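# Load cartons into flow lane by date, earliest first

## Task

Put the cartons into the flow lane sorted by their dates, so the carton with the earliest date sits at the front of the lane.

## Robot and tools

Robots: three identical i2rt Big YAM arms named arm1, arm2 and arm3. Each has six revolute joints, a two-finger gripper and a wrist camera. Room cameras cam_a and cam_b are fixed; wrist cameras are arm1_cam_wrist, arm2_cam_wrist and arm3_cam_wrist. Reach is roughly 1.0 m from the joint1 axis. Feet (base_link) in the scene frame: arm1 at (-1.399, -0.834, 0.768), arm2 at (-0.549, -0.349, 0.753), arm3 at (0.555, 0.297, 0.850); each foot faces its own +x. Table tops under the arms are at z=0.720.

Frame: one shared scene frame, metres, origin on the floor, +z up. The hand point lies between the finger pads, about 1 cm behind the tips; the fingers point along the hand's +z and open along its y. Quaternions are written w first: qw, qx, qy, qz.

Tool move: one action for any subset of arms. Arguments are arm1, arm2, arm3 (each an object for that arm only) and cameras. An arm left out gets nothing new but may still be driving toward an earlier target. Inside an arm's object:
- joints: absolute targets keyed by name. joint1_rad -2.879 to 2.879 (rotation about the foot, positive counter-clockwise from above, 0 points along the foot's +x); joint2_rad 0 to 3.141 (shoulder, 0 = upper arm back and level, increasing raises it forward); joint3_rad 0 to 3.019 (elbow, 0 = folded); joint4_rad -1.692 to 1.57 (hand pitch, positive tips fingers up); joint5_rad -1.57 to 1.57 (sideways swing, positive to the arm's right); joint6_rad -2.094 to 2.094 (roll, positive clockwise seen from behind). Radians. gripper_m 0 to 0.093 m is the absolute fingertip gap.
- target: an absolute hand pose, seven numbers [x, y, z, qw, qx, qy, qz], metres in the scene frame, same form as the printed hand line. The hand travels a straight line from its current hand_target toward it. If target is given, joints may only carry gripper_m.
- speed: top path speed in m/s, 0.002 to 0.5, default 0.25; only allowed with target. Rotation is capped at twice that value in rad/s.
All motions in one call start together; all hand paths in one call finish together, paced by the slowest. Paths run 0.5 to 10 s and an action never exceeds 15 s. Paths do not avoid obstacles or other arms. Expect the hand to lag, drift and end a centimetre or more off. Unknown keys make the call invalid; out-of-range values get it refused, and after a refusal the reply's remaining move, wait and finished_scene calls are skipped.
cameras: list of camera names, or "all"; omitted or null means all, [] means none.

Tool wait: seconds from 0 to 10, plus optional cameras. Nothing new is commanded; returns state and images.
Tool zoom_image: camera name and region [x0, y0, x1, y1] in pixels of that camera's latest image (896x504, top-left origin), at most 504 by 504; the camera must be among the newest images.
Tool read_manual: section "licences" only; no motion.
Tool finished_scene: scene = the number of the scene being ended; irreversible, starts the next scene. The goal must hold without the robots.

Reading results: each arm shows joint_positions, joint velocities (rad/s, gripper m/s; "within noise" means still), joint torques (N m, same order, including gravity; joints 3 and 4 wrap at ±28), hand and hand_target. The line "move" lists each commanded arm with done or its worst status. Status words: off_target (stopped short, maybe still pushing); time_out (joints keep a nearby target and keep pushing; send reported positions to relax); not_followed with "joint command not followed" or "pose unreachable" (a self/arm-collision check withheld targets; the gripper part still runs). on_its_own lists uncommanded activity, with "held at" giving the current target. Arms under "as last shown" were not commanded and show "not commanded". pictures lists cameras in image order; images may trail the state slightly.

Gripper: gripping a rigid part, gripper_m reads up to 0.005 below its width (some read up to 0.002 wider); closed on nothing it reads 0.000 to 0.003. Full force (about 50 to 64 N per pad) comes from about 0.005 below the first-contact reading. Release by commanding well above the reading.

Cameras: calibrations (K, distortion, T_world_to_cam) are given per camera; room cameras may be shifted slightly, wrist camera poses follow the joint readings.

Avoid: pressing arms against each other (including closing one gripper on another's fingers) or hard collisions between arms, which can end the scene; knocking cartons off the work area or onto the floor; dropping or releasing moving cartons; slamming and prolonged hard pushing. Stretched, loaded or stalled arms heat up; a MOTOR HOT line warns at 85 °C and at 100 °C the arm goes limp for 30 to 60 s (status limit_stop_at_motor_heat; resend targets afterwards). Loose objects may occasionally be nudged by outside disturbances. The scene keeps running while you think, holding the last command.

Each tool is called after ">>>" by a JSON object that holds its "name" and its "arguments", one argument or row to a line.

## Session

>>> {"name": "move", "arguments": {

}}

Scene clock: 0.00 s.
Joint torques (N m): no reading
Heat: arm1: hottest joint1_rad 39 °C; arm2: hottest joint2_rad 40 °C; arm3: hottest joint1_rad 35 °C.
Joint velocities: within noise
arm1.joint_positions: joint1_rad=+0.194 joint2_rad=+0.304 joint3_rad=+1.546 joint4_rad=-1.590 joint5_rad=-0.074 joint6_rad=+0.225 gripper_m=+0.09396
arm1.joint_status: not commanded
arm1.hand: x=-1.3980 y=-0.8742 z=+1.3539 quat_wxyz=(-0.413, -0.697, -0.432, +0.395) (m; scene frame)
arm1.hand_target: x=-1.3971 y=-0.8712 z=+1.3606 quat_wxyz=(-0.419, -0.692, -0.430, +0.401) (m; scene frame)
arm1.hand_status: not commanded
arm2.joint_positions: joint1_rad=+0.324 joint2_rad=+0.267 joint3_rad=+1.656 joint4_rad=-1.577 joint5_rad=-0.025 joint6_rad=+0.557 gripper_m=+0.09396
arm2.joint_status: not commanded
arm2.hand: x=-0.5408 y=-0.3488 z=+1.3788 quat_wxyz=(+0.121, +0.719, -0.287, -0.622) (m; scene frame)
arm2.hand_target: x=-0.5353 y=-0.3500 z=+1.3818 quat_wxyz=(+0.122, +0.714, -0.285, -0.628) (m; scene frame)
arm2.hand_status: not commanded
arm3.joint_positions: joint1_rad=+0.466 joint2_rad=+0.542 joint3_rad=+1.486 joint4_rad=-1.413 joint5_rad=-0.179 joint6_rad=-0.503 gripper_m=+0.09396
arm3.joint_status: not commanded
arm3.hand: x=+0.5364 y=+0.1220 z=+1.4334 quat_wxyz=(-0.274, -0.490, -0.695, +0.450) (m; scene frame)
arm3.hand_target: x=+0.5374 y=+0.1259 z=+1.4420 quat_wxyz=(-0.277, -0.485, -0.691, +0.459) (m; scene frame)
arm3.hand_status: not commanded
pictures: arm1_cam_wrist, arm2_cam_wrist, arm3_cam_wrist, cam_a, cam_b

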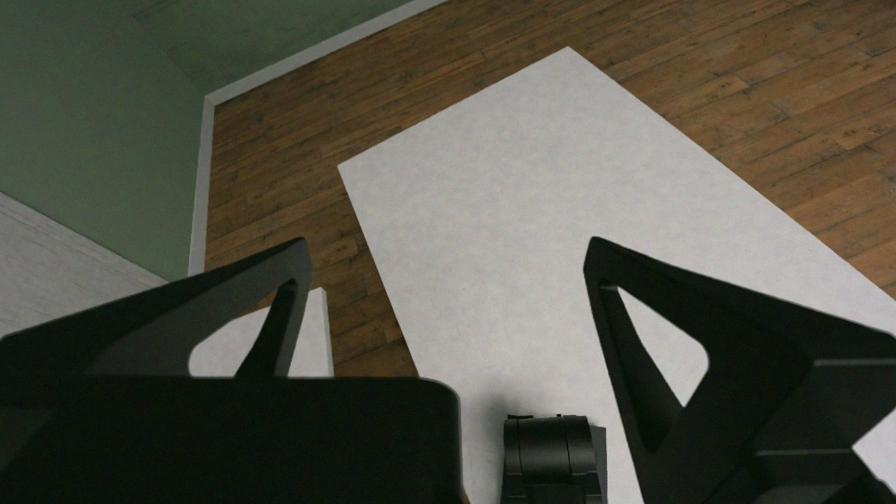

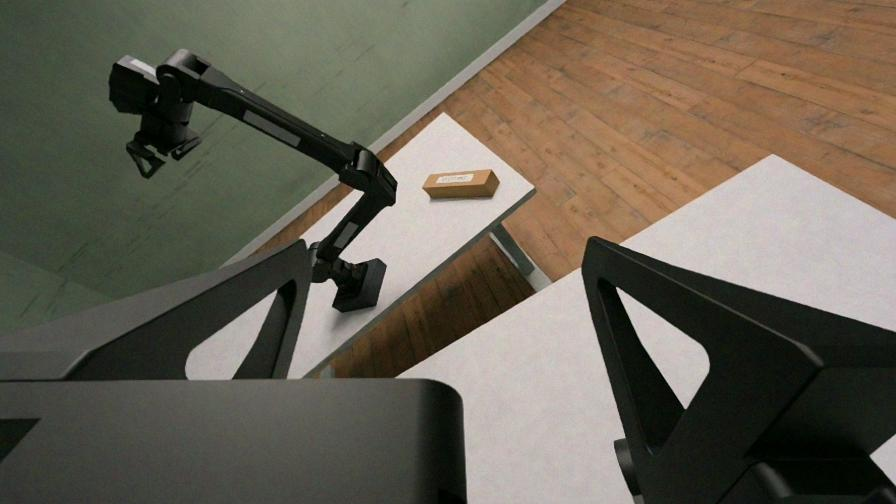

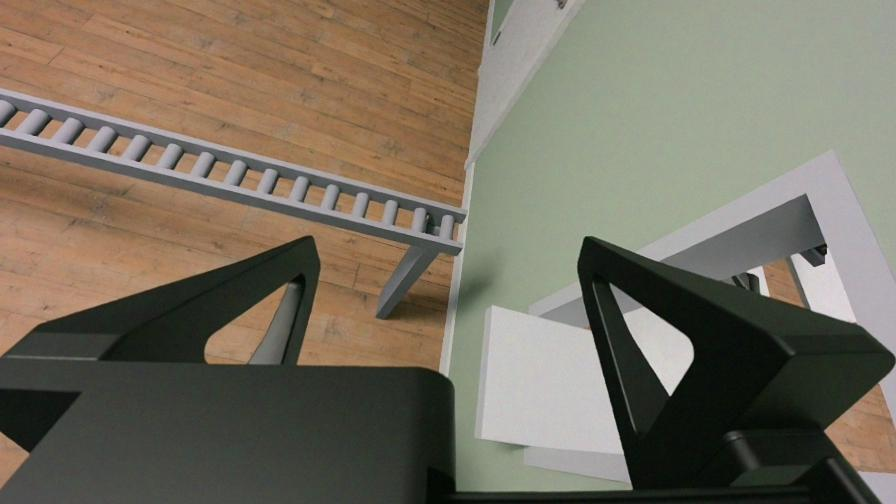

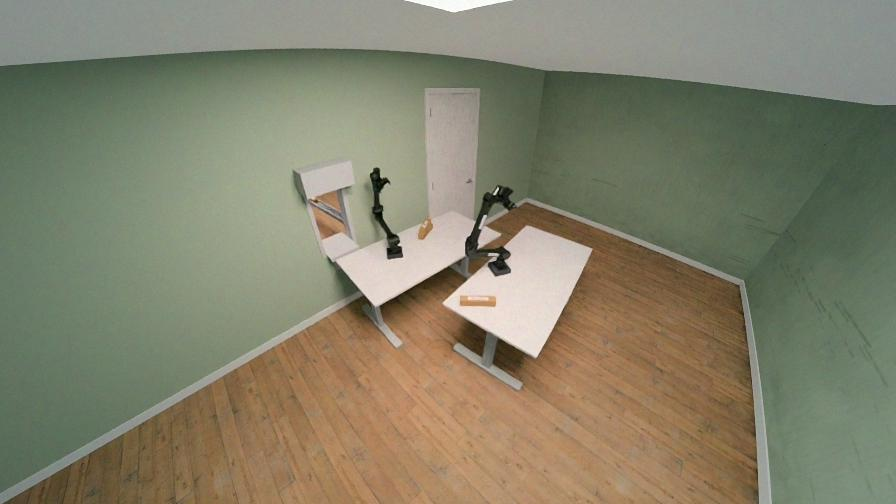

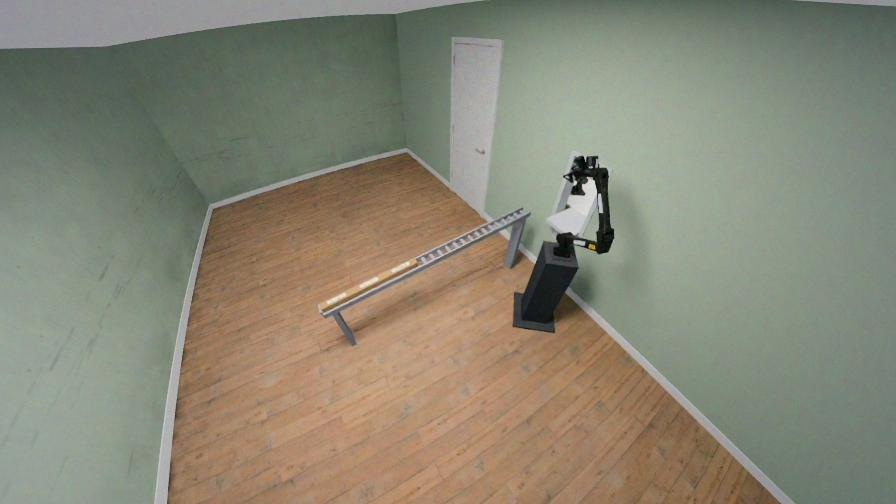

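>>> {"name": "zoom_image", "arguments": {
  "camera": "cam_a",
  "region": [280, 140, 620, 330]
}}

>>> {"name": "zoom_image", "arguments": {
  "camera": "cam_b",
  "region": [300, 180, 620, 360]
}}

>>> {"name": "zoom_image", "arguments": {
  "camera": "arm2_cam_wrist",
  "region": [400, 140, 540, 220]
}}

>>> {"name": "zoom_image", "arguments": {
  "camera": "cam_a",
  "region": [440, 280, 520, 325]
}}

>>> {"name": "zoom_image", "arguments": {
  "camera": "cam_b",
  "region": [310, 250, 430, 330]
}}

Scaled by 1.482 from the camera's 896x504 image, which has a finer 1280x720 frame.

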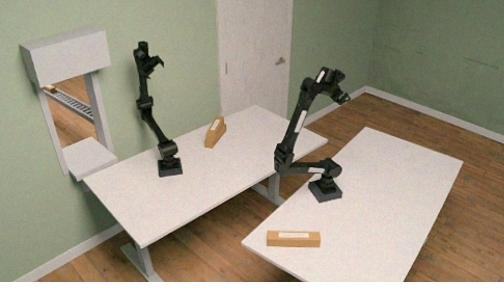

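Scaled by 1.575 from the camera's 896x504 image, which has a finer 1280x720 frame.

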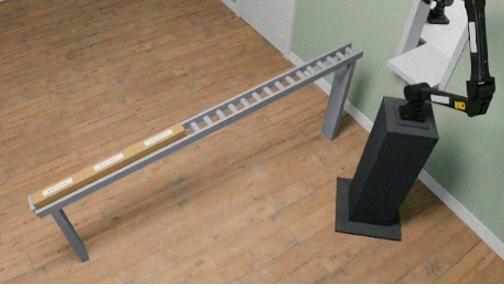

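Scaled by 3.600 from the camera's 896x504 image, which has a finer 1280x720 frame.

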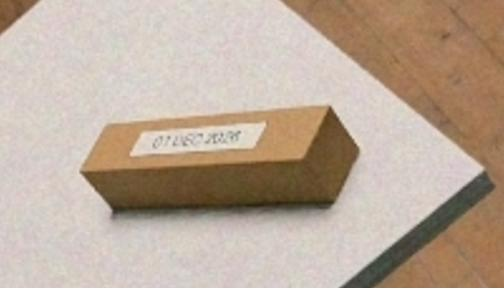

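Scaled by 6.300 from the camera's 896x504 image, which has a finer 1280x720 frame.

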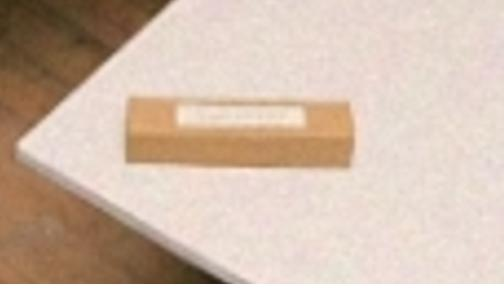

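Scaled by 4.200 from the camera's 896x504 image, which has a finer 1280x720 frame.

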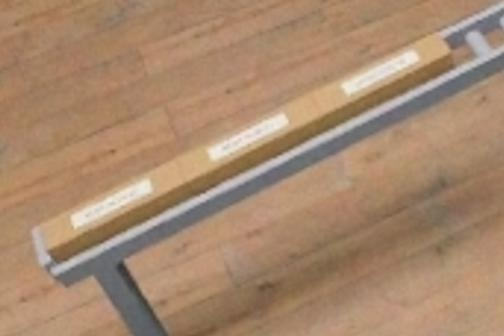

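>>> {"name": "zoom_image", "arguments": {
  "camera": "arm2_cam_wrist",
  "region": [420, 165, 505, 205]
}}

>>> {"name": "zoom_image", "arguments": {
  "camera": "cam_b",
  "region": [315, 285, 355, 315]
}}

>>> {"name": "zoom_image", "arguments": {
  "camera": "cam_b",
  "region": [350, 270, 390, 300]
}}

>>> {"name": "zoom_image", "arguments": {
  "camera": "cam_b",
  "region": [380, 255, 420, 285]
}}

>>> {"name": "zoom_image", "arguments": {
  "camera": "cam_a",
  "region": [400, 205, 450, 245]
}}

>>> {"name": "zoom_image", "arguments": {
  "camera": "cam_a",
  "region": [280, 150, 380, 270]
}}

>>> {"name": "zoom_image", "arguments": {
  "camera": "cam_b",
  "region": [490, 140, 640, 270]
}}

>>> {"name": "zoom_image", "arguments": {
  "camera": "arm3_cam_wrist",
  "region": [460, 140, 896, 504]
}}

Scaled by 5.929 from the camera's 896x504 image, which has a finer 1280x720 frame.

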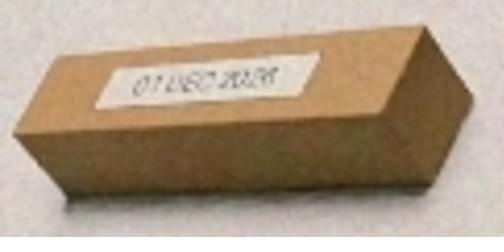

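Scaled by 12.600 from the camera's 896x504 image, which has a finer 1280x720 frame.

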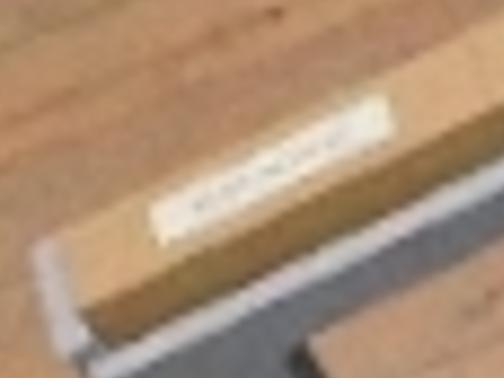

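Scaled by 12.600 from the camera's 896x504 image, which has a finer 1280x720 frame.

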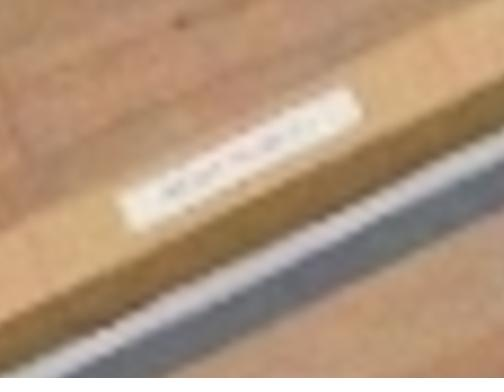

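Scaled by 12.600 from the camera's 896x504 image, which has a finer 1280x720 frame.

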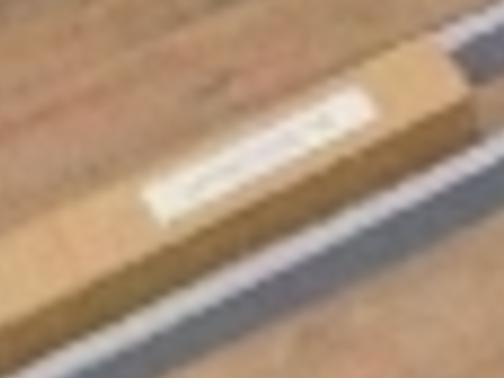

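Scaled by 10.080 from the camera's 896x504 image, which has a finer 1280x720 frame.

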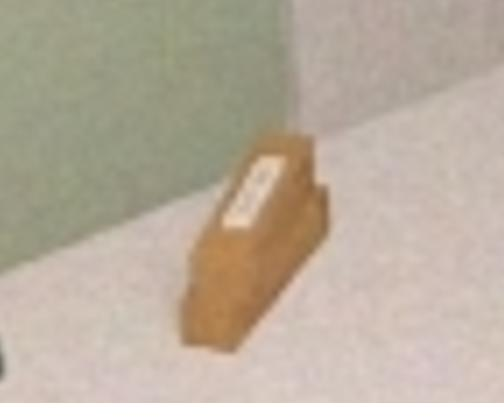

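Scaled by 4.200 from the camera's 896x504 image, which has a finer 1280x720 frame.

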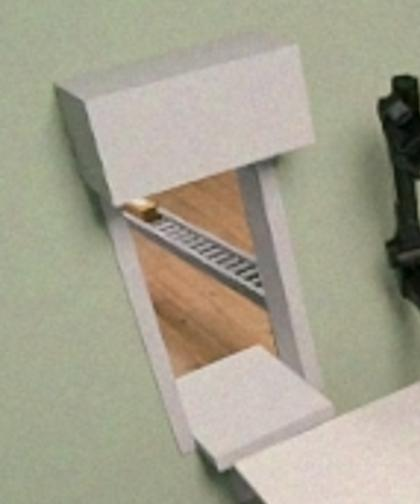

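Scaled by 3.360 from the camera's 896x504 image, which has a finer 1280x720 frame.

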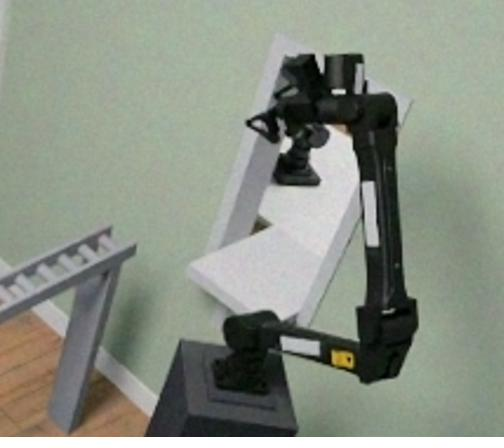

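Scaled by 1.156 from the camera's 896x504 image, which has a finer 1280x720 frame.

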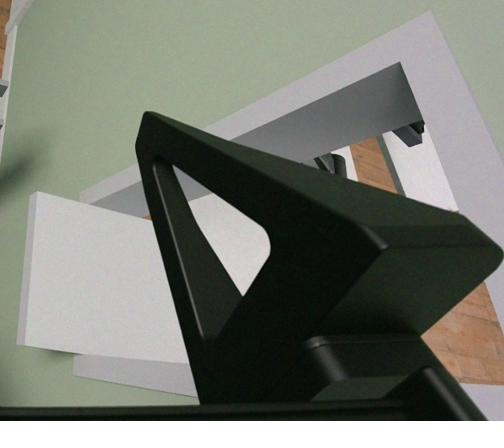

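>>> {"name": "move", "arguments": {
  "arm1": {"joints": {"joint1_rad": -2.386, "joint2_rad": 1.146, "joint3_rad": 0.994, "joint4_rad": -0.79, "joint5_rad": 0, "joint6_rad": 0}},
  "arm2": {"joints": {"joint1_rad": 2.27, "joint2_rad": 1.146, "joint3_rad": 0.994, "joint4_rad": -0.79, "joint5_rad": 0, "joint6_rad": 0}},
  "arm3": {"joints": {"joint1_rad": 1.885, "joint2_rad": 1.264, "joint3_rad": 1.232, "joint4_rad": 0.032, "joint5_rad": 0, "joint6_rad": 0}}
}}

Scene clock: 114.83 s.
Joint torques (N m): arm1=[-0.26 -10.05 11.22 1.36 0.03 -0.04] | arm2=[0.44 -7.06 10.86 1.98 0.02 -0.11] | arm3=[0.91 -14.97 14.32 2.39 0.06 0.12]
Heat: arm1: hottest joint1_rad 39 °C; arm2: hottest joint2_rad 41 °C; arm3: hottest joint3_rad 37 °C.
move: arm1 done; arm2 done; arm3 done
Joint velocities: within noise
arm1.joint_positions: joint1_rad=-2.372 joint2_rad=+1.159 joint3_rad=+0.974 joint4_rad=-0.799 joint5_rad=+0.001 joint6_rad=+0.007 gripper_m=+0.09400
arm1.joint_status: all done
arm1.hand: x=-1.5249 y=-0.4093 z=+0.9994 quat_wxyz=(+0.175, -0.765, +0.575, +0.233) (m; scene frame)
arm1.hand_target: x=-1.5206 y=-0.4022 z=+1.0164 quat_wxyz=(+0.189, -0.758, +0.573, +0.247) (m; scene frame)
arm1.hand_status: not commanded
arm2.joint_positions: joint1_rad=+2.262 joint2_rad=+1.147 joint3_rad=+0.997 joint4_rad=-0.802 joint5_rad=-0.001 joint6_rad=+0.010 gripper_m=+0.09398
arm2.joint_status: all done
arm2.hand: x=-0.4833 y=-0.7894 z=+1.0048 quat_wxyz=(+0.239, +0.623, +0.718, -0.198) (m; scene frame)
arm2.hand_target: x=-0.4799 y=-0.7904 z=+1.0057 quat_wxyz=(+0.242, +0.616, +0.722, -0.202) (m; scene frame)
arm2.hand_status: not commanded
arm3.joint_positions: joint1_rad=+1.878 joint2_rad=+1.268 joint3_rad=+1.216 joint4_rad=+0.016 joint5_rad=-0.001 joint6_rad=-0.008 gripper_m=+0.09397
arm3.joint_status: all done
arm3.hand: x=+1.1005 y=+0.0479 z=+1.3346 quat_wxyz=(-0.679, -0.150, -0.703, +0.150) (m; scene frame)
arm3.hand_target: x=+1.1013 y=+0.0520 z=+1.3507 quat_wxyz=(-0.692, -0.148, -0.691, +0.147) (m; scene frame)
arm3.hand_status: not commanded
pictures: arm1_cam_wrist, arm2_cam_wrist, arm3_cam_wrist, cam_a, cam_b
camera_calibration:
arm1_cam_wrist: T_world_to_cam=[[0.955375, 0.294852, -0.0178918, 1.59866], [0.295279, -0.951553, 0.0857765, -0.0271084], [0.0082664, -0.0872319, -0.996154, 1.09592], [0, 0, 0, 1]] pos_world=[-1.52838, -0.401565, 1.12264]
arm2_cam_wrist: T_world_to_cam=[[-0.990064, -0.140615, -0.000739227, -0.590661], [-0.140527, 0.989608, -0.0304494, 0.75185], [0.00501318, -0.030043, -0.999536, 1.10599], [0, 0, 0, 1]] pos_world=[-0.484681, -0.793866, 1.12793]
arm3_cam_wrist: T_world_to_cam=[[-0.411777, -0.911242, -0.00882461, 0.509462], [-0.564579, 0.262702, -0.782456, 1.65489], [0.715325, -0.317215, -0.622643, 0.182036], [0, 0, 0, 1]] pos_world=[1.01389, 0.0872433, 1.41272]

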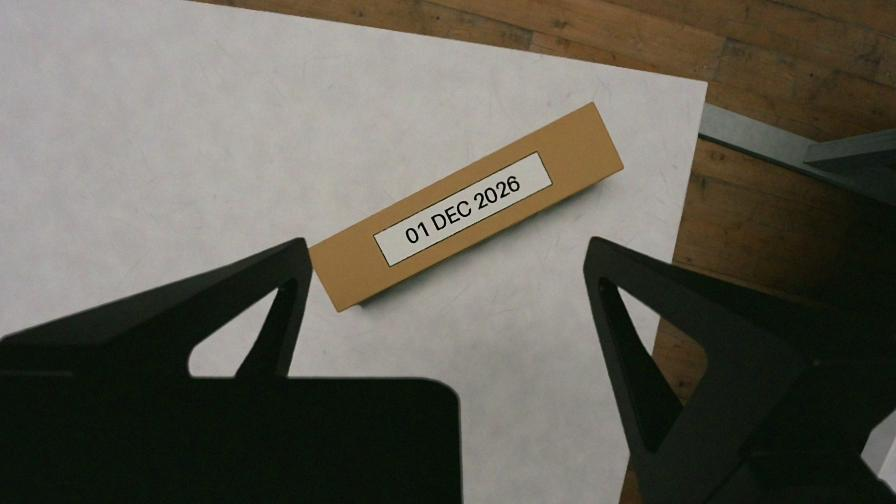

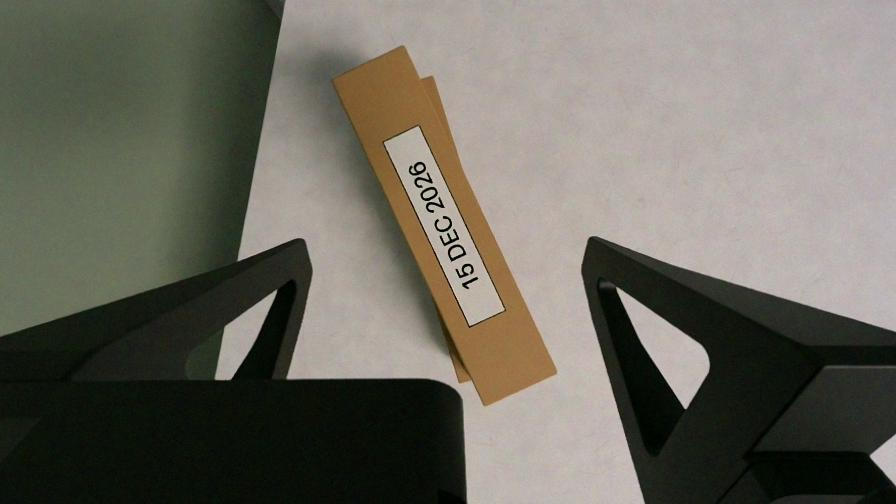

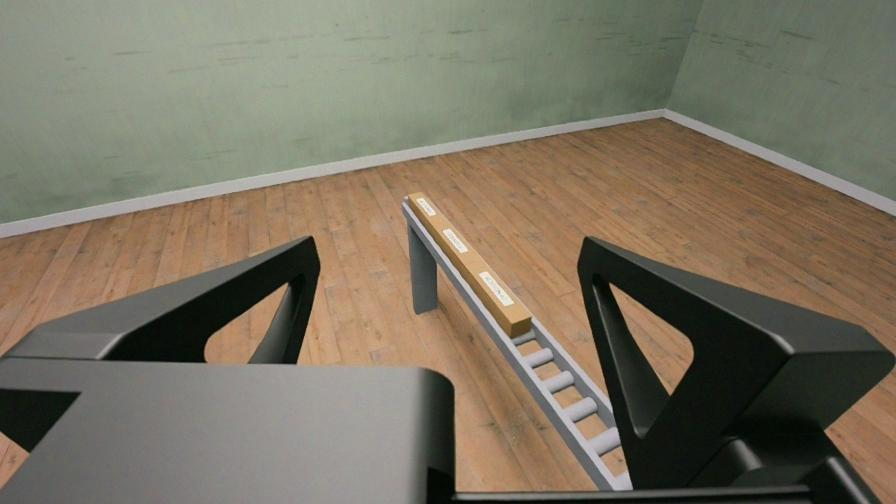

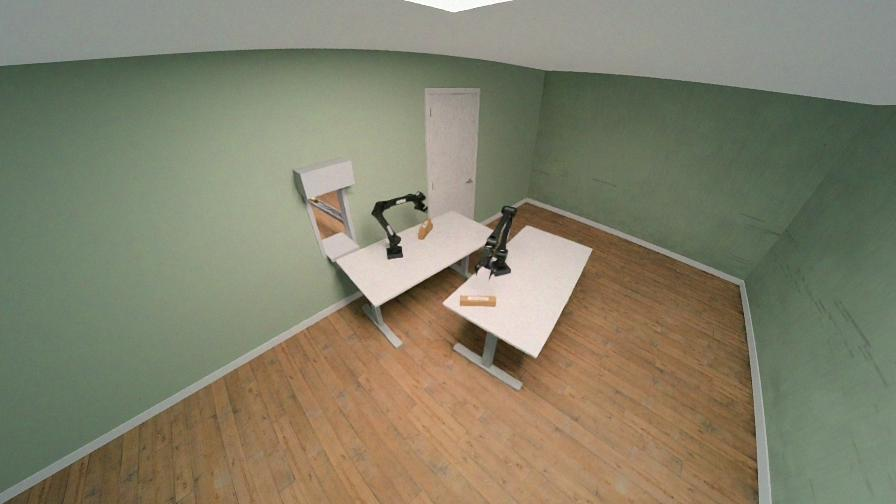

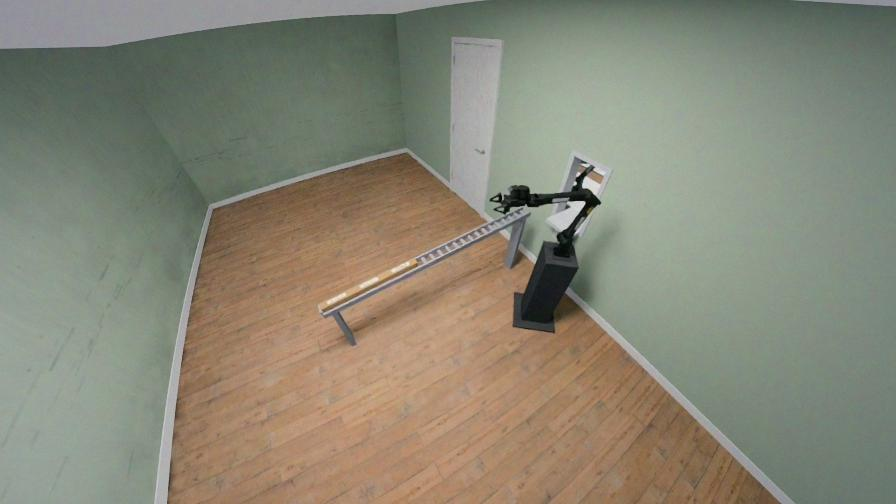

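>>> {"name": "zoom_image", "arguments": {
  "camera": "arm3_cam_wrist",
  "region": [400, 185, 540, 345]
}}

>>> {"name": "zoom_image", "arguments": {
  "camera": "arm3_cam_wrist",
  "region": [470, 260, 520, 310]
}}

>>> {"name": "zoom_image", "arguments": {
  "camera": "arm3_cam_wrist",
  "region": [435, 222, 475, 262]
}}

>>> {"name": "zoom_image", "arguments": {
  "camera": "arm3_cam_wrist",
  "region": [405, 190, 445, 230]
}}

>>> {"name": "zoom_image", "arguments": {
  "camera": "arm2_cam_wrist",
  "region": [320, 40, 570, 420]
}}

Scaled by 3.150 from the camera's 896x504 image, which has a finer 1280x720 frame.

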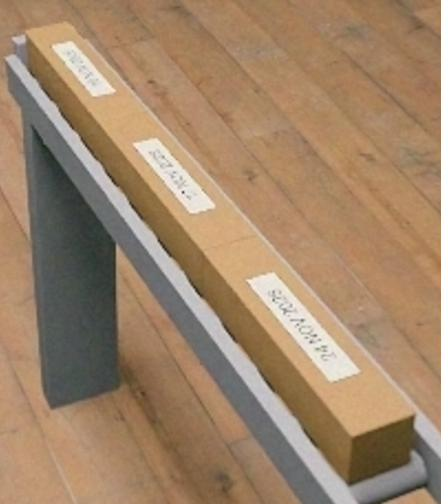

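Scaled by 10.080 from the camera's 896x504 image, which has a finer 1280x720 frame.

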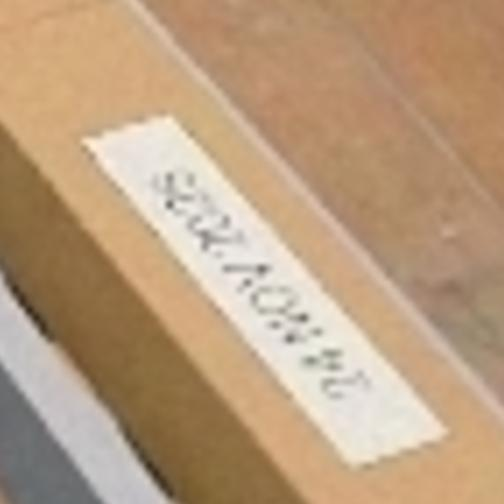

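Scaled by 12.600 from the camera's 896x504 image, which has a finer 1280x720 frame.

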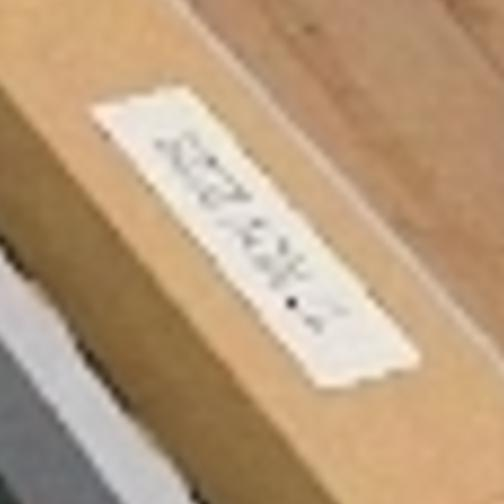

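Scaled by 12.600 from the camera's 896x504 image, which has a finer 1280x720 frame.

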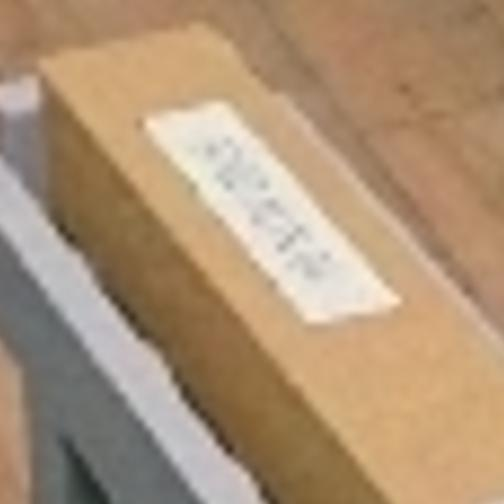

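Scaled by 1.326 from the camera's 896x504 image, which has a finer 1280x720 frame.

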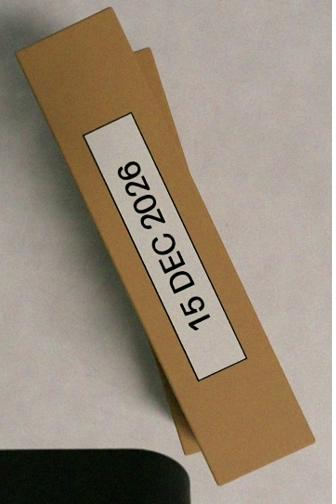

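>>> {"name": "move", "arguments": {
  "arm2": {"joints": {"joint1_rad": -1.843, "joint2_rad": 1.010, "joint3_rad": 1.164, "joint4_rad": -1.096, "joint5_rad": 0, "joint6_rad": 0}},
  "arm3": {"joints": {"joint1_rad": 1.265, "joint2_rad": 1.532, "joint3_rad": 1.630, "joint4_rad": -1.040, "joint5_rad": 0, "joint6_rad": 0}},
  "cameras": ["arm2_cam_wrist", "arm3_cam_wrist", "cam_b"]
}}

Scene clock: 145.80 s.
Joint torques (N m): arm1=[-0.38 -9.99 11.21 1.37 0.03 -0.04] | arm2=[-0.67 -5.42 14.22 0.99 -0.04 -0.11] | arm3=[0.5 -19.72 17.21 0.91 0 0.13]
Heat: arm1: hottest joint3_rad 41 °C; arm2: hottest joint2_rad 41 °C; arm3: hottest joint3_rad 41 °C.
move: arm2 done; arm3 done
Joint velocities: within noise
arm1: as last shown
arm2.joint_positions: joint1_rad=-1.834 joint2_rad=+1.015 joint3_rad=+1.124 joint4_rad=-1.087 joint5_rad=+0.000 joint6_rad=+0.009 gripper_m=+0.09404
arm2.joint_status: all done
arm2.hand: x=-0.2658 y=-0.0699 z=+1.0782 quat_wxyz=(-0.273, +0.356, -0.888, -0.104) (m; scene frame)
arm2.hand_target: x=-0.2615 y=-0.0700 z=+1.0995 quat_wxyz=(-0.289, +0.355, -0.883, -0.108) (m; scene frame)
arm2.hand_status: not commanded
arm3.joint_positions: joint1_rad=+1.258 joint2_rad=+1.538 joint3_rad=+1.576 joint4_rad=-1.031 joint5_rad=+0.002 joint6_rad=-0.006 gripper_m=+0.09397
arm3.joint_status: all done
arm3.hand: x=+0.8498 y=-0.2167 z=+1.1701 quat_wxyz=(-0.247, -0.477, -0.831, +0.143) (m; scene frame)
arm3.hand_target: x=+0.8568 y=-0.2201 z=+1.2008 quat_wxyz=(-0.269, -0.473, -0.825, +0.153) (m; scene frame)
arm3.hand_status: not commanded
pictures: arm2_cam_wrist, arm3_cam_wrist, cam_b
camera_calibration:
arm2_cam_wrist: T_world_to_cam=[[0.686373, -0.726879, 0.023231, 0.104595], [-0.727189, -0.686379, 0.00895996, -0.242953], [0.00943248, -0.0230432, -0.99969, 1.20166], [0, 0, 0, 1]] pos_world=[-0.259799, -0.0630404, 1.20104]
arm3_cam_wrist: T_world_to_cam=[[-0.869782, -0.493372, -0.00797587, 0.64247], [-0.492918, 0.868013, 0.0598828, 0.538731], [-0.0226214, 0.0560164, -0.998174, 1.32243], [0, 0, 0, 1]] pos_world=[0.854274, -0.224726, 1.29288]

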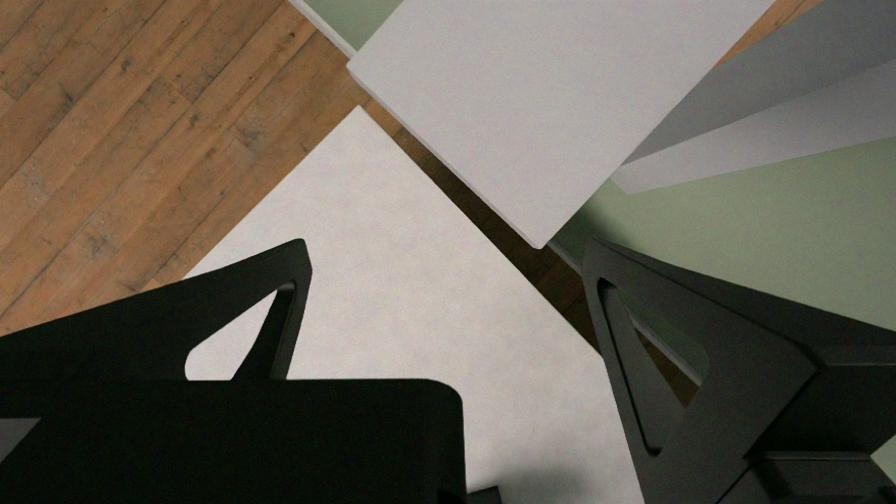

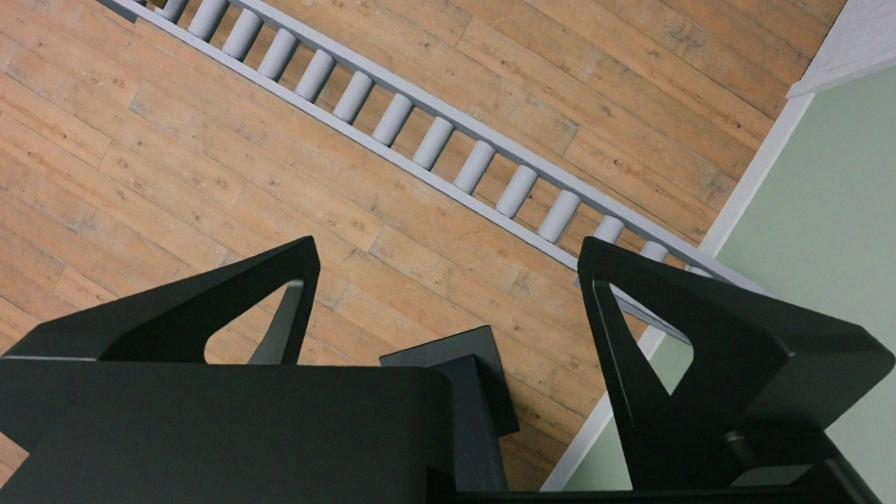

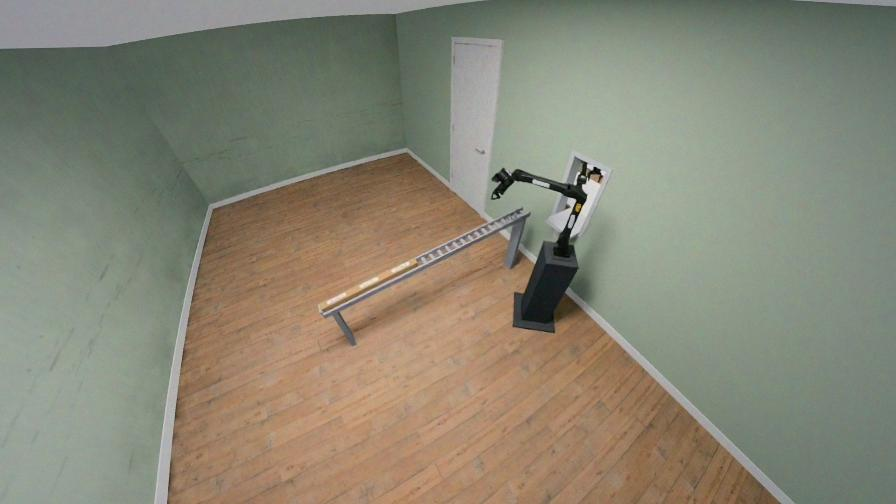

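>>> {"name": "zoom_image", "arguments": {
  "camera": "arm3_cam_wrist",
  "region": [330, 60, 610, 280]
}}

>>> {"name": "zoom_image", "arguments": {
  "camera": "arm3_cam_wrist",
  "region": [90, 0, 340, 140]
}}

>>> {"name": "zoom_image", "arguments": {
  "camera": "arm3_cam_wrist",
  "region": [560, 180, 790, 340]
}}

>>> {"name": "zoom_image", "arguments": {
  "camera": "arm2_cam_wrist",
  "region": [330, 0, 834, 270]
}}

Scaled by 1.800 from the camera's 896x504 image, which has a finer 1280x720 frame.

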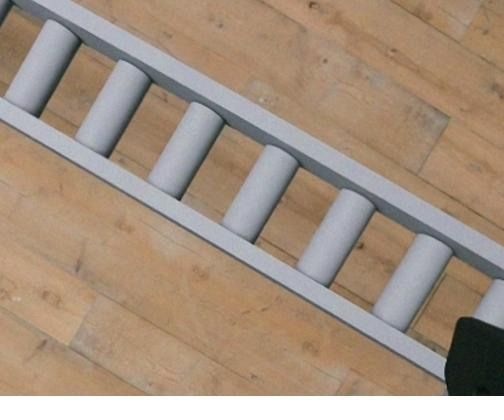

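Scaled by 2.016 from the camera's 896x504 image, which has a finer 1280x720 frame.

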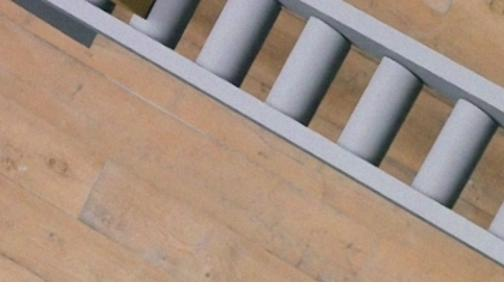

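Scaled by 2.191 from the camera's 896x504 image, which has a finer 1280x720 frame.

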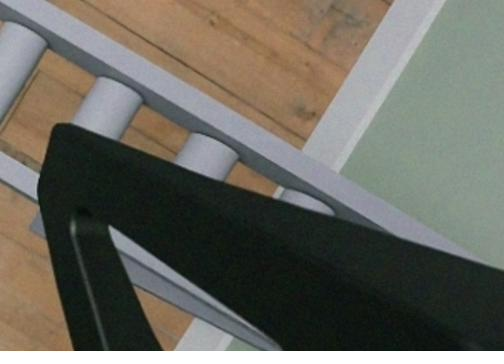

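Scaled by 1.000.

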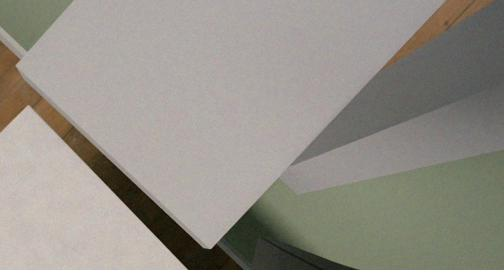

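>>> {"name": "move", "arguments": {
  "arm1": {"target": [-1.522, -0.392, 0.86, 0, -0.3754, 0.9269, 0], "speed": 0.25},
  "arm2": {"target": [-0.15, 0.0, 0.95, -0.289, 0.355, -0.883, -0.108], "speed": 0.25},
  "arm3": {"target": [0.95, -0.33, 0.98, -0.269, -0.473, -0.825, 0.153], "speed": 0.25}
}}

Scene clock: 224.73 s.
Joint torques (N m): arm1=[-0.56 -13.86 11.26 -0.28 0.09 0.16] | arm2=[-0.91 -9.47 10.09 2.1 -0.12 -0.12] | arm3=[1.26 -23.94 15.99 1.69 0.15 0.13]
Heat: arm1: hottest joint3_rad 44 °C; arm2: hottest joint3_rad 56 °C; arm3: hottest joint3_rad 48 °C.
move: arm1 off_target; arm2 off_target; arm3 off_target
Joint velocities: within noise
arm1.joint_positions: joint1_rad=-2.372 joint2_rad=+1.633 joint3_rad=+1.141 joint4_rad=-1.112 joint5_rad=-0.002 joint6_rad=+1.063 gripper_m=+0.09400
arm1.joint_status: not commanded
arm1.hand: x=-1.5241 y=-0.4111 z=+0.8474 quat_wxyz=(-0.001, -0.388, +0.922, -0.015) (m; scene frame)
arm1.hand_target: x=-1.5217 y=-0.3927 z=+0.8601 quat_wxyz=(+0.000, -0.375, +0.927, +0.000) (m; scene frame)
arm1.hand_status: off_target (0.023 m and 2.3 deg from the pose sent, 0.141 m and 69.9 deg at the start)
arm2.joint_positions: joint1_rad=-1.887 joint2_rad=+1.381 joint3_rad=+1.086 joint4_rad=-0.641 joint5_rad=-0.031 joint6_rad=-0.034 gripper_m=+0.09404
arm2.joint_status: not commanded
arm2.hand: x=-0.1549 y=+0.0036 z=+0.9592 quat_wxyz=(-0.292, +0.354, -0.881, -0.112) (m; scene frame)
arm2.hand_target: x=-0.1502 y=-0.0001 z=+0.9501 quat_wxyz=(-0.289, +0.355, -0.883, -0.108) (m; scene frame)
arm2.hand_status: off_target (0.011 m and 0.5 deg from the pose sent, 0.186 m and 2.0 deg at the start)
arm3.joint_positions: joint1_rad=+1.292 joint2_rad=+1.953 joint3_rad=+1.600 joint4_rad=-0.627 joint5_rad=+0.019 joint6_rad=+0.023 gripper_m=+0.09397
arm3.joint_status: not commanded
arm3.hand: x=+0.9330 y=-0.3165 z=+0.9707 quat_wxyz=(-0.252, -0.476, -0.830, +0.146) (m; scene frame)
arm3.hand_target: x=+0.9495 y=-0.3287 z=+0.9804 quat_wxyz=(-0.269, -0.473, -0.825, +0.153) (m; scene frame)
arm3.hand_status: off_target (0.024 m and 2.2 deg from the pose sent, 0.243 m and 2.9 deg at the start)
pictures: arm1_cam_wrist, arm2_cam_wrist, arm3_cam_wrist, cam_a, cam_b
camera_calibration:
arm1_cam_wrist: T_world_to_cam=[[0.717404, -0.696655, 0.00194064, 0.808587], [-0.538021, -0.552272, 0.636812, -1.5889], [-0.442566, -0.457895, -0.771017, -0.0858581], [0, 0, 0, 1]] pos_world=[-1.47294, -0.353511, 0.944061]
arm2_cam_wrist: T_world_to_cam=[[0.686943, -0.726345, 0.0230655, 0.0849819], [-0.725581, -0.687299, -0.0339511, -0.0693642], [0.0405131, 0.00658661, -0.999157, 1.08757], [0, 0, 0, 1]] pos_world=[-0.152768, 0.0068888, 1.08234]
arm3_cam_wrist: T_world_to_cam=[[-0.869632, -0.493601, -0.00985899, 0.665575], [-0.493483, 0.868486, 0.0469805, 0.691575], [-0.0146272, 0.045721, -0.998847, 1.12068], [0, 0, 0, 1]] pos_world=[0.936479, -0.323332, 1.09346]

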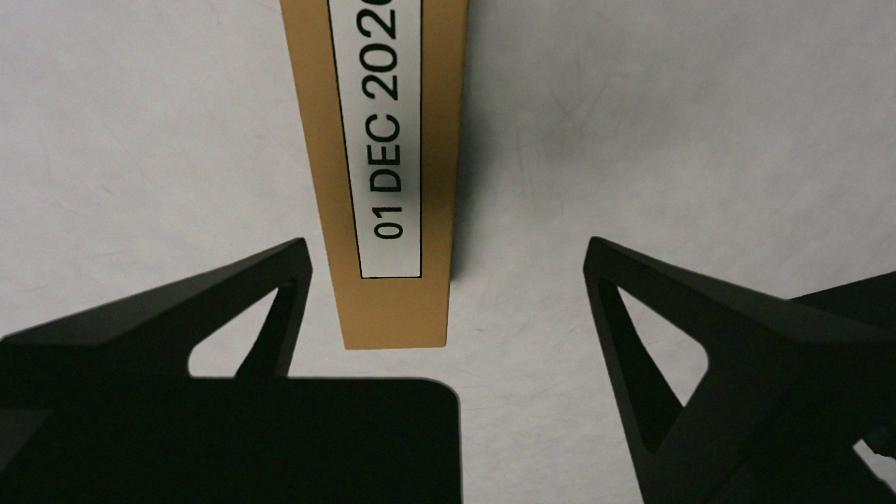

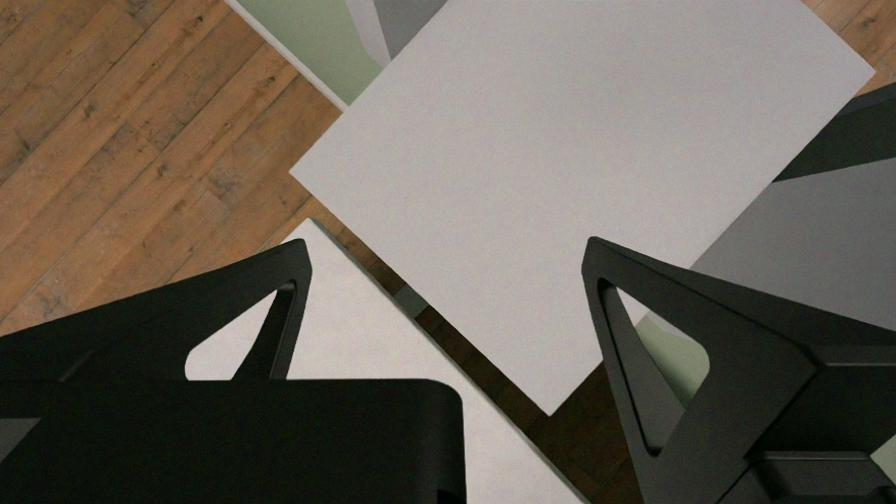

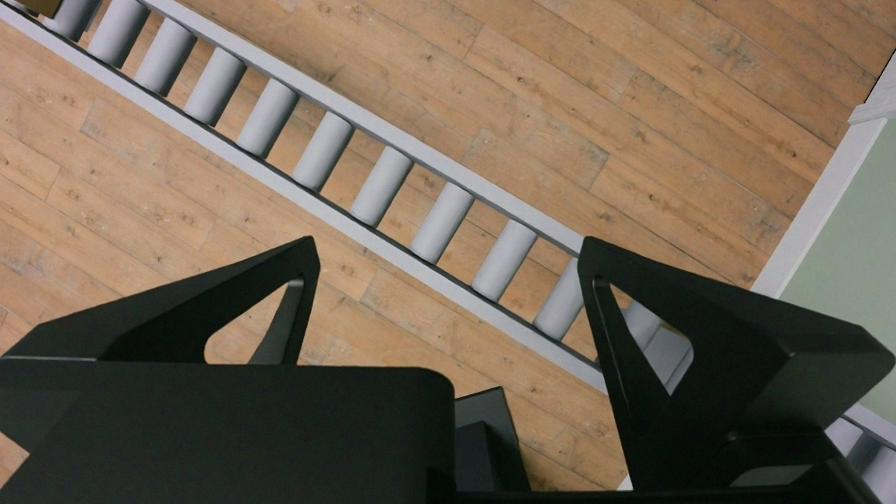

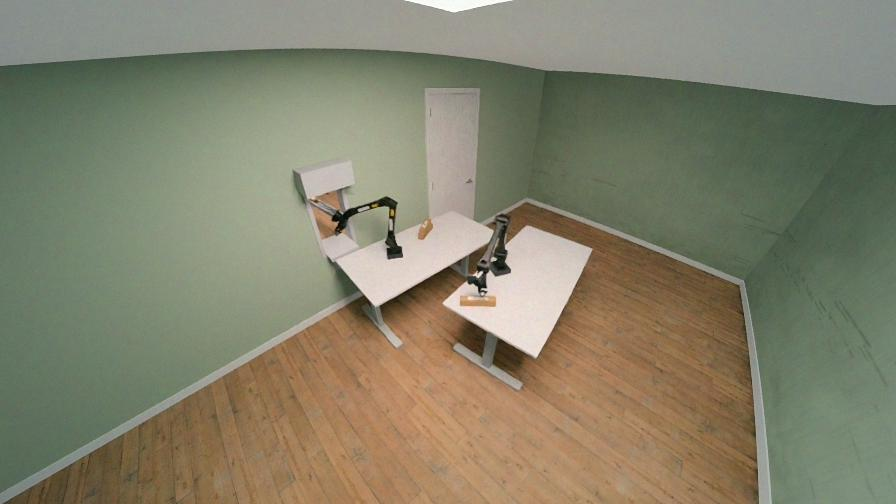

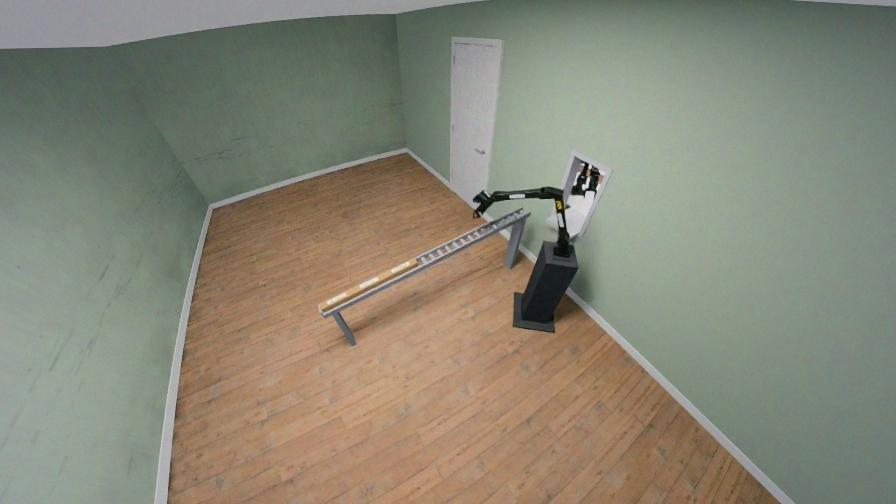

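>>> {"name": "zoom_image", "arguments": {
  "camera": "arm1_cam_wrist",
  "region": [270, 0, 490, 370]
}}

Scaled by 1.362 from the camera's 896x504 image, which has a finer 1280x720 frame.

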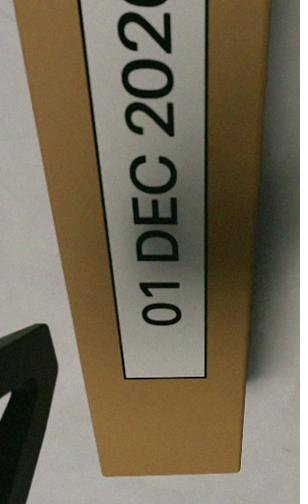

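>>> {"name": "zoom_image", "arguments": {
  "camera": "arm3_cam_wrist",
  "region": [250, 60, 610, 320]
}}

>>> {"name": "zoom_image", "arguments": {
  "camera": "arm3_cam_wrist",
  "region": [0, 0, 260, 160]
}}

>>> {"name": "move", "arguments": {
  "arm1": {"target": [-1.5517, -0.3726, 0.8427, 0, -0.3665, 0.9304, 0], "speed": 0.2},
  "cameras": ["arm1_cam_wrist"]
}}

Scaled by 1.400 from the camera's 896x504 image, which has a finer 1280x720 frame.

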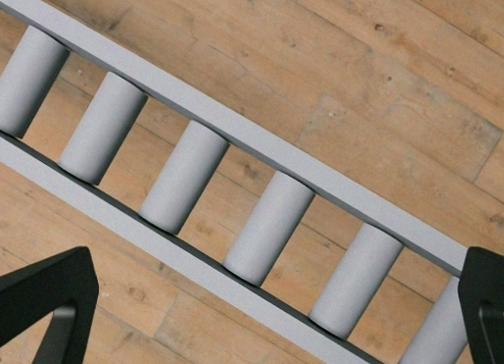

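Scaled by 1.938 from the camera's 896x504 image, which has a finer 1280x720 frame.

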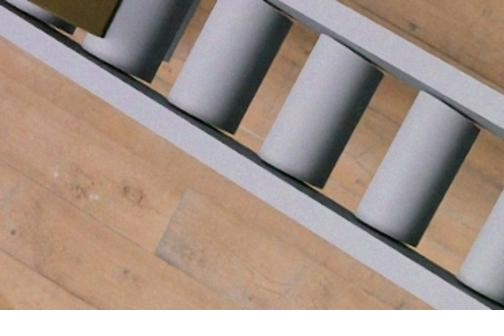

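Scene clock: 270.60 s.
Joint torques (N m): arm1=[1.96 -15.09 11.04 0.36 0.12 0.12] | arm2=[-0.91 -9.41 10.07 2.09 -0.12 -0.12] | arm3=[0.85 -24 16.01 1.74 0.17 0.16]
Heat: arm1: hottest joint3_rad 43 °C; arm2: hottest joint3_rad 49 °C; arm3: hottest joint3_rad 48 °C.
move: arm1 off_target
Joint velocities: within noise
arm1.joint_positions: joint1_rad=-2.357 joint2_rad=+1.717 joint3_rad=+1.203 joint4_rad=-1.108 joint5_rad=-0.003 joint6_rad=+1.130 gripper_m=+0.09400
arm1.joint_status: not commanded
arm1.hand: x=-1.5375 y=-0.3915 z=+0.8315 quat_wxyz=(-0.001, -0.363, +0.931, -0.024) (m; scene frame)
arm1.hand_target: x=-1.5515 y=-0.3736 z=+0.8432 quat_wxyz=(+0.000, -0.367, +0.930, +0.000) (m; scene frame)
arm1.hand_status: off_target (0.026 m and 2.7 deg from the pose sent, 0.048 m and 3.1 deg at the start)
arm2, arm3: as last shown
arm2.hand: x=-0.1549 y=+0.0036 z=+0.9592 quat_wxyz=(-0.292, +0.355, -0.881, -0.112) (m; scene frame)
pictures: arm1_cam_wrist
camera_calibration:
arm1_cam_wrist: T_world_to_cam=[[0.679944, -0.733044, 0.0179902, 0.746701], [-0.569797, -0.512762, 0.642189, -1.613], [-0.461528, -0.446903, -0.766335, -0.123794], [0, 0, 0, 1]] pos_world=[-1.48393, -0.335044, 0.92755]

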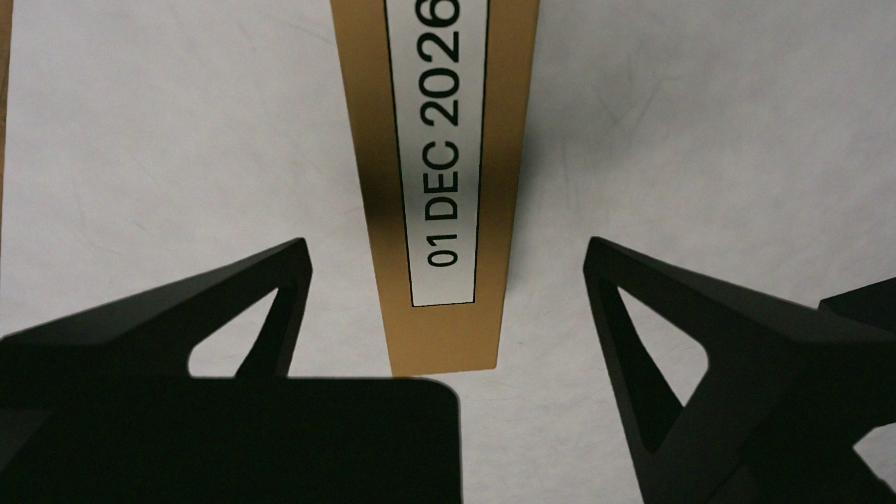

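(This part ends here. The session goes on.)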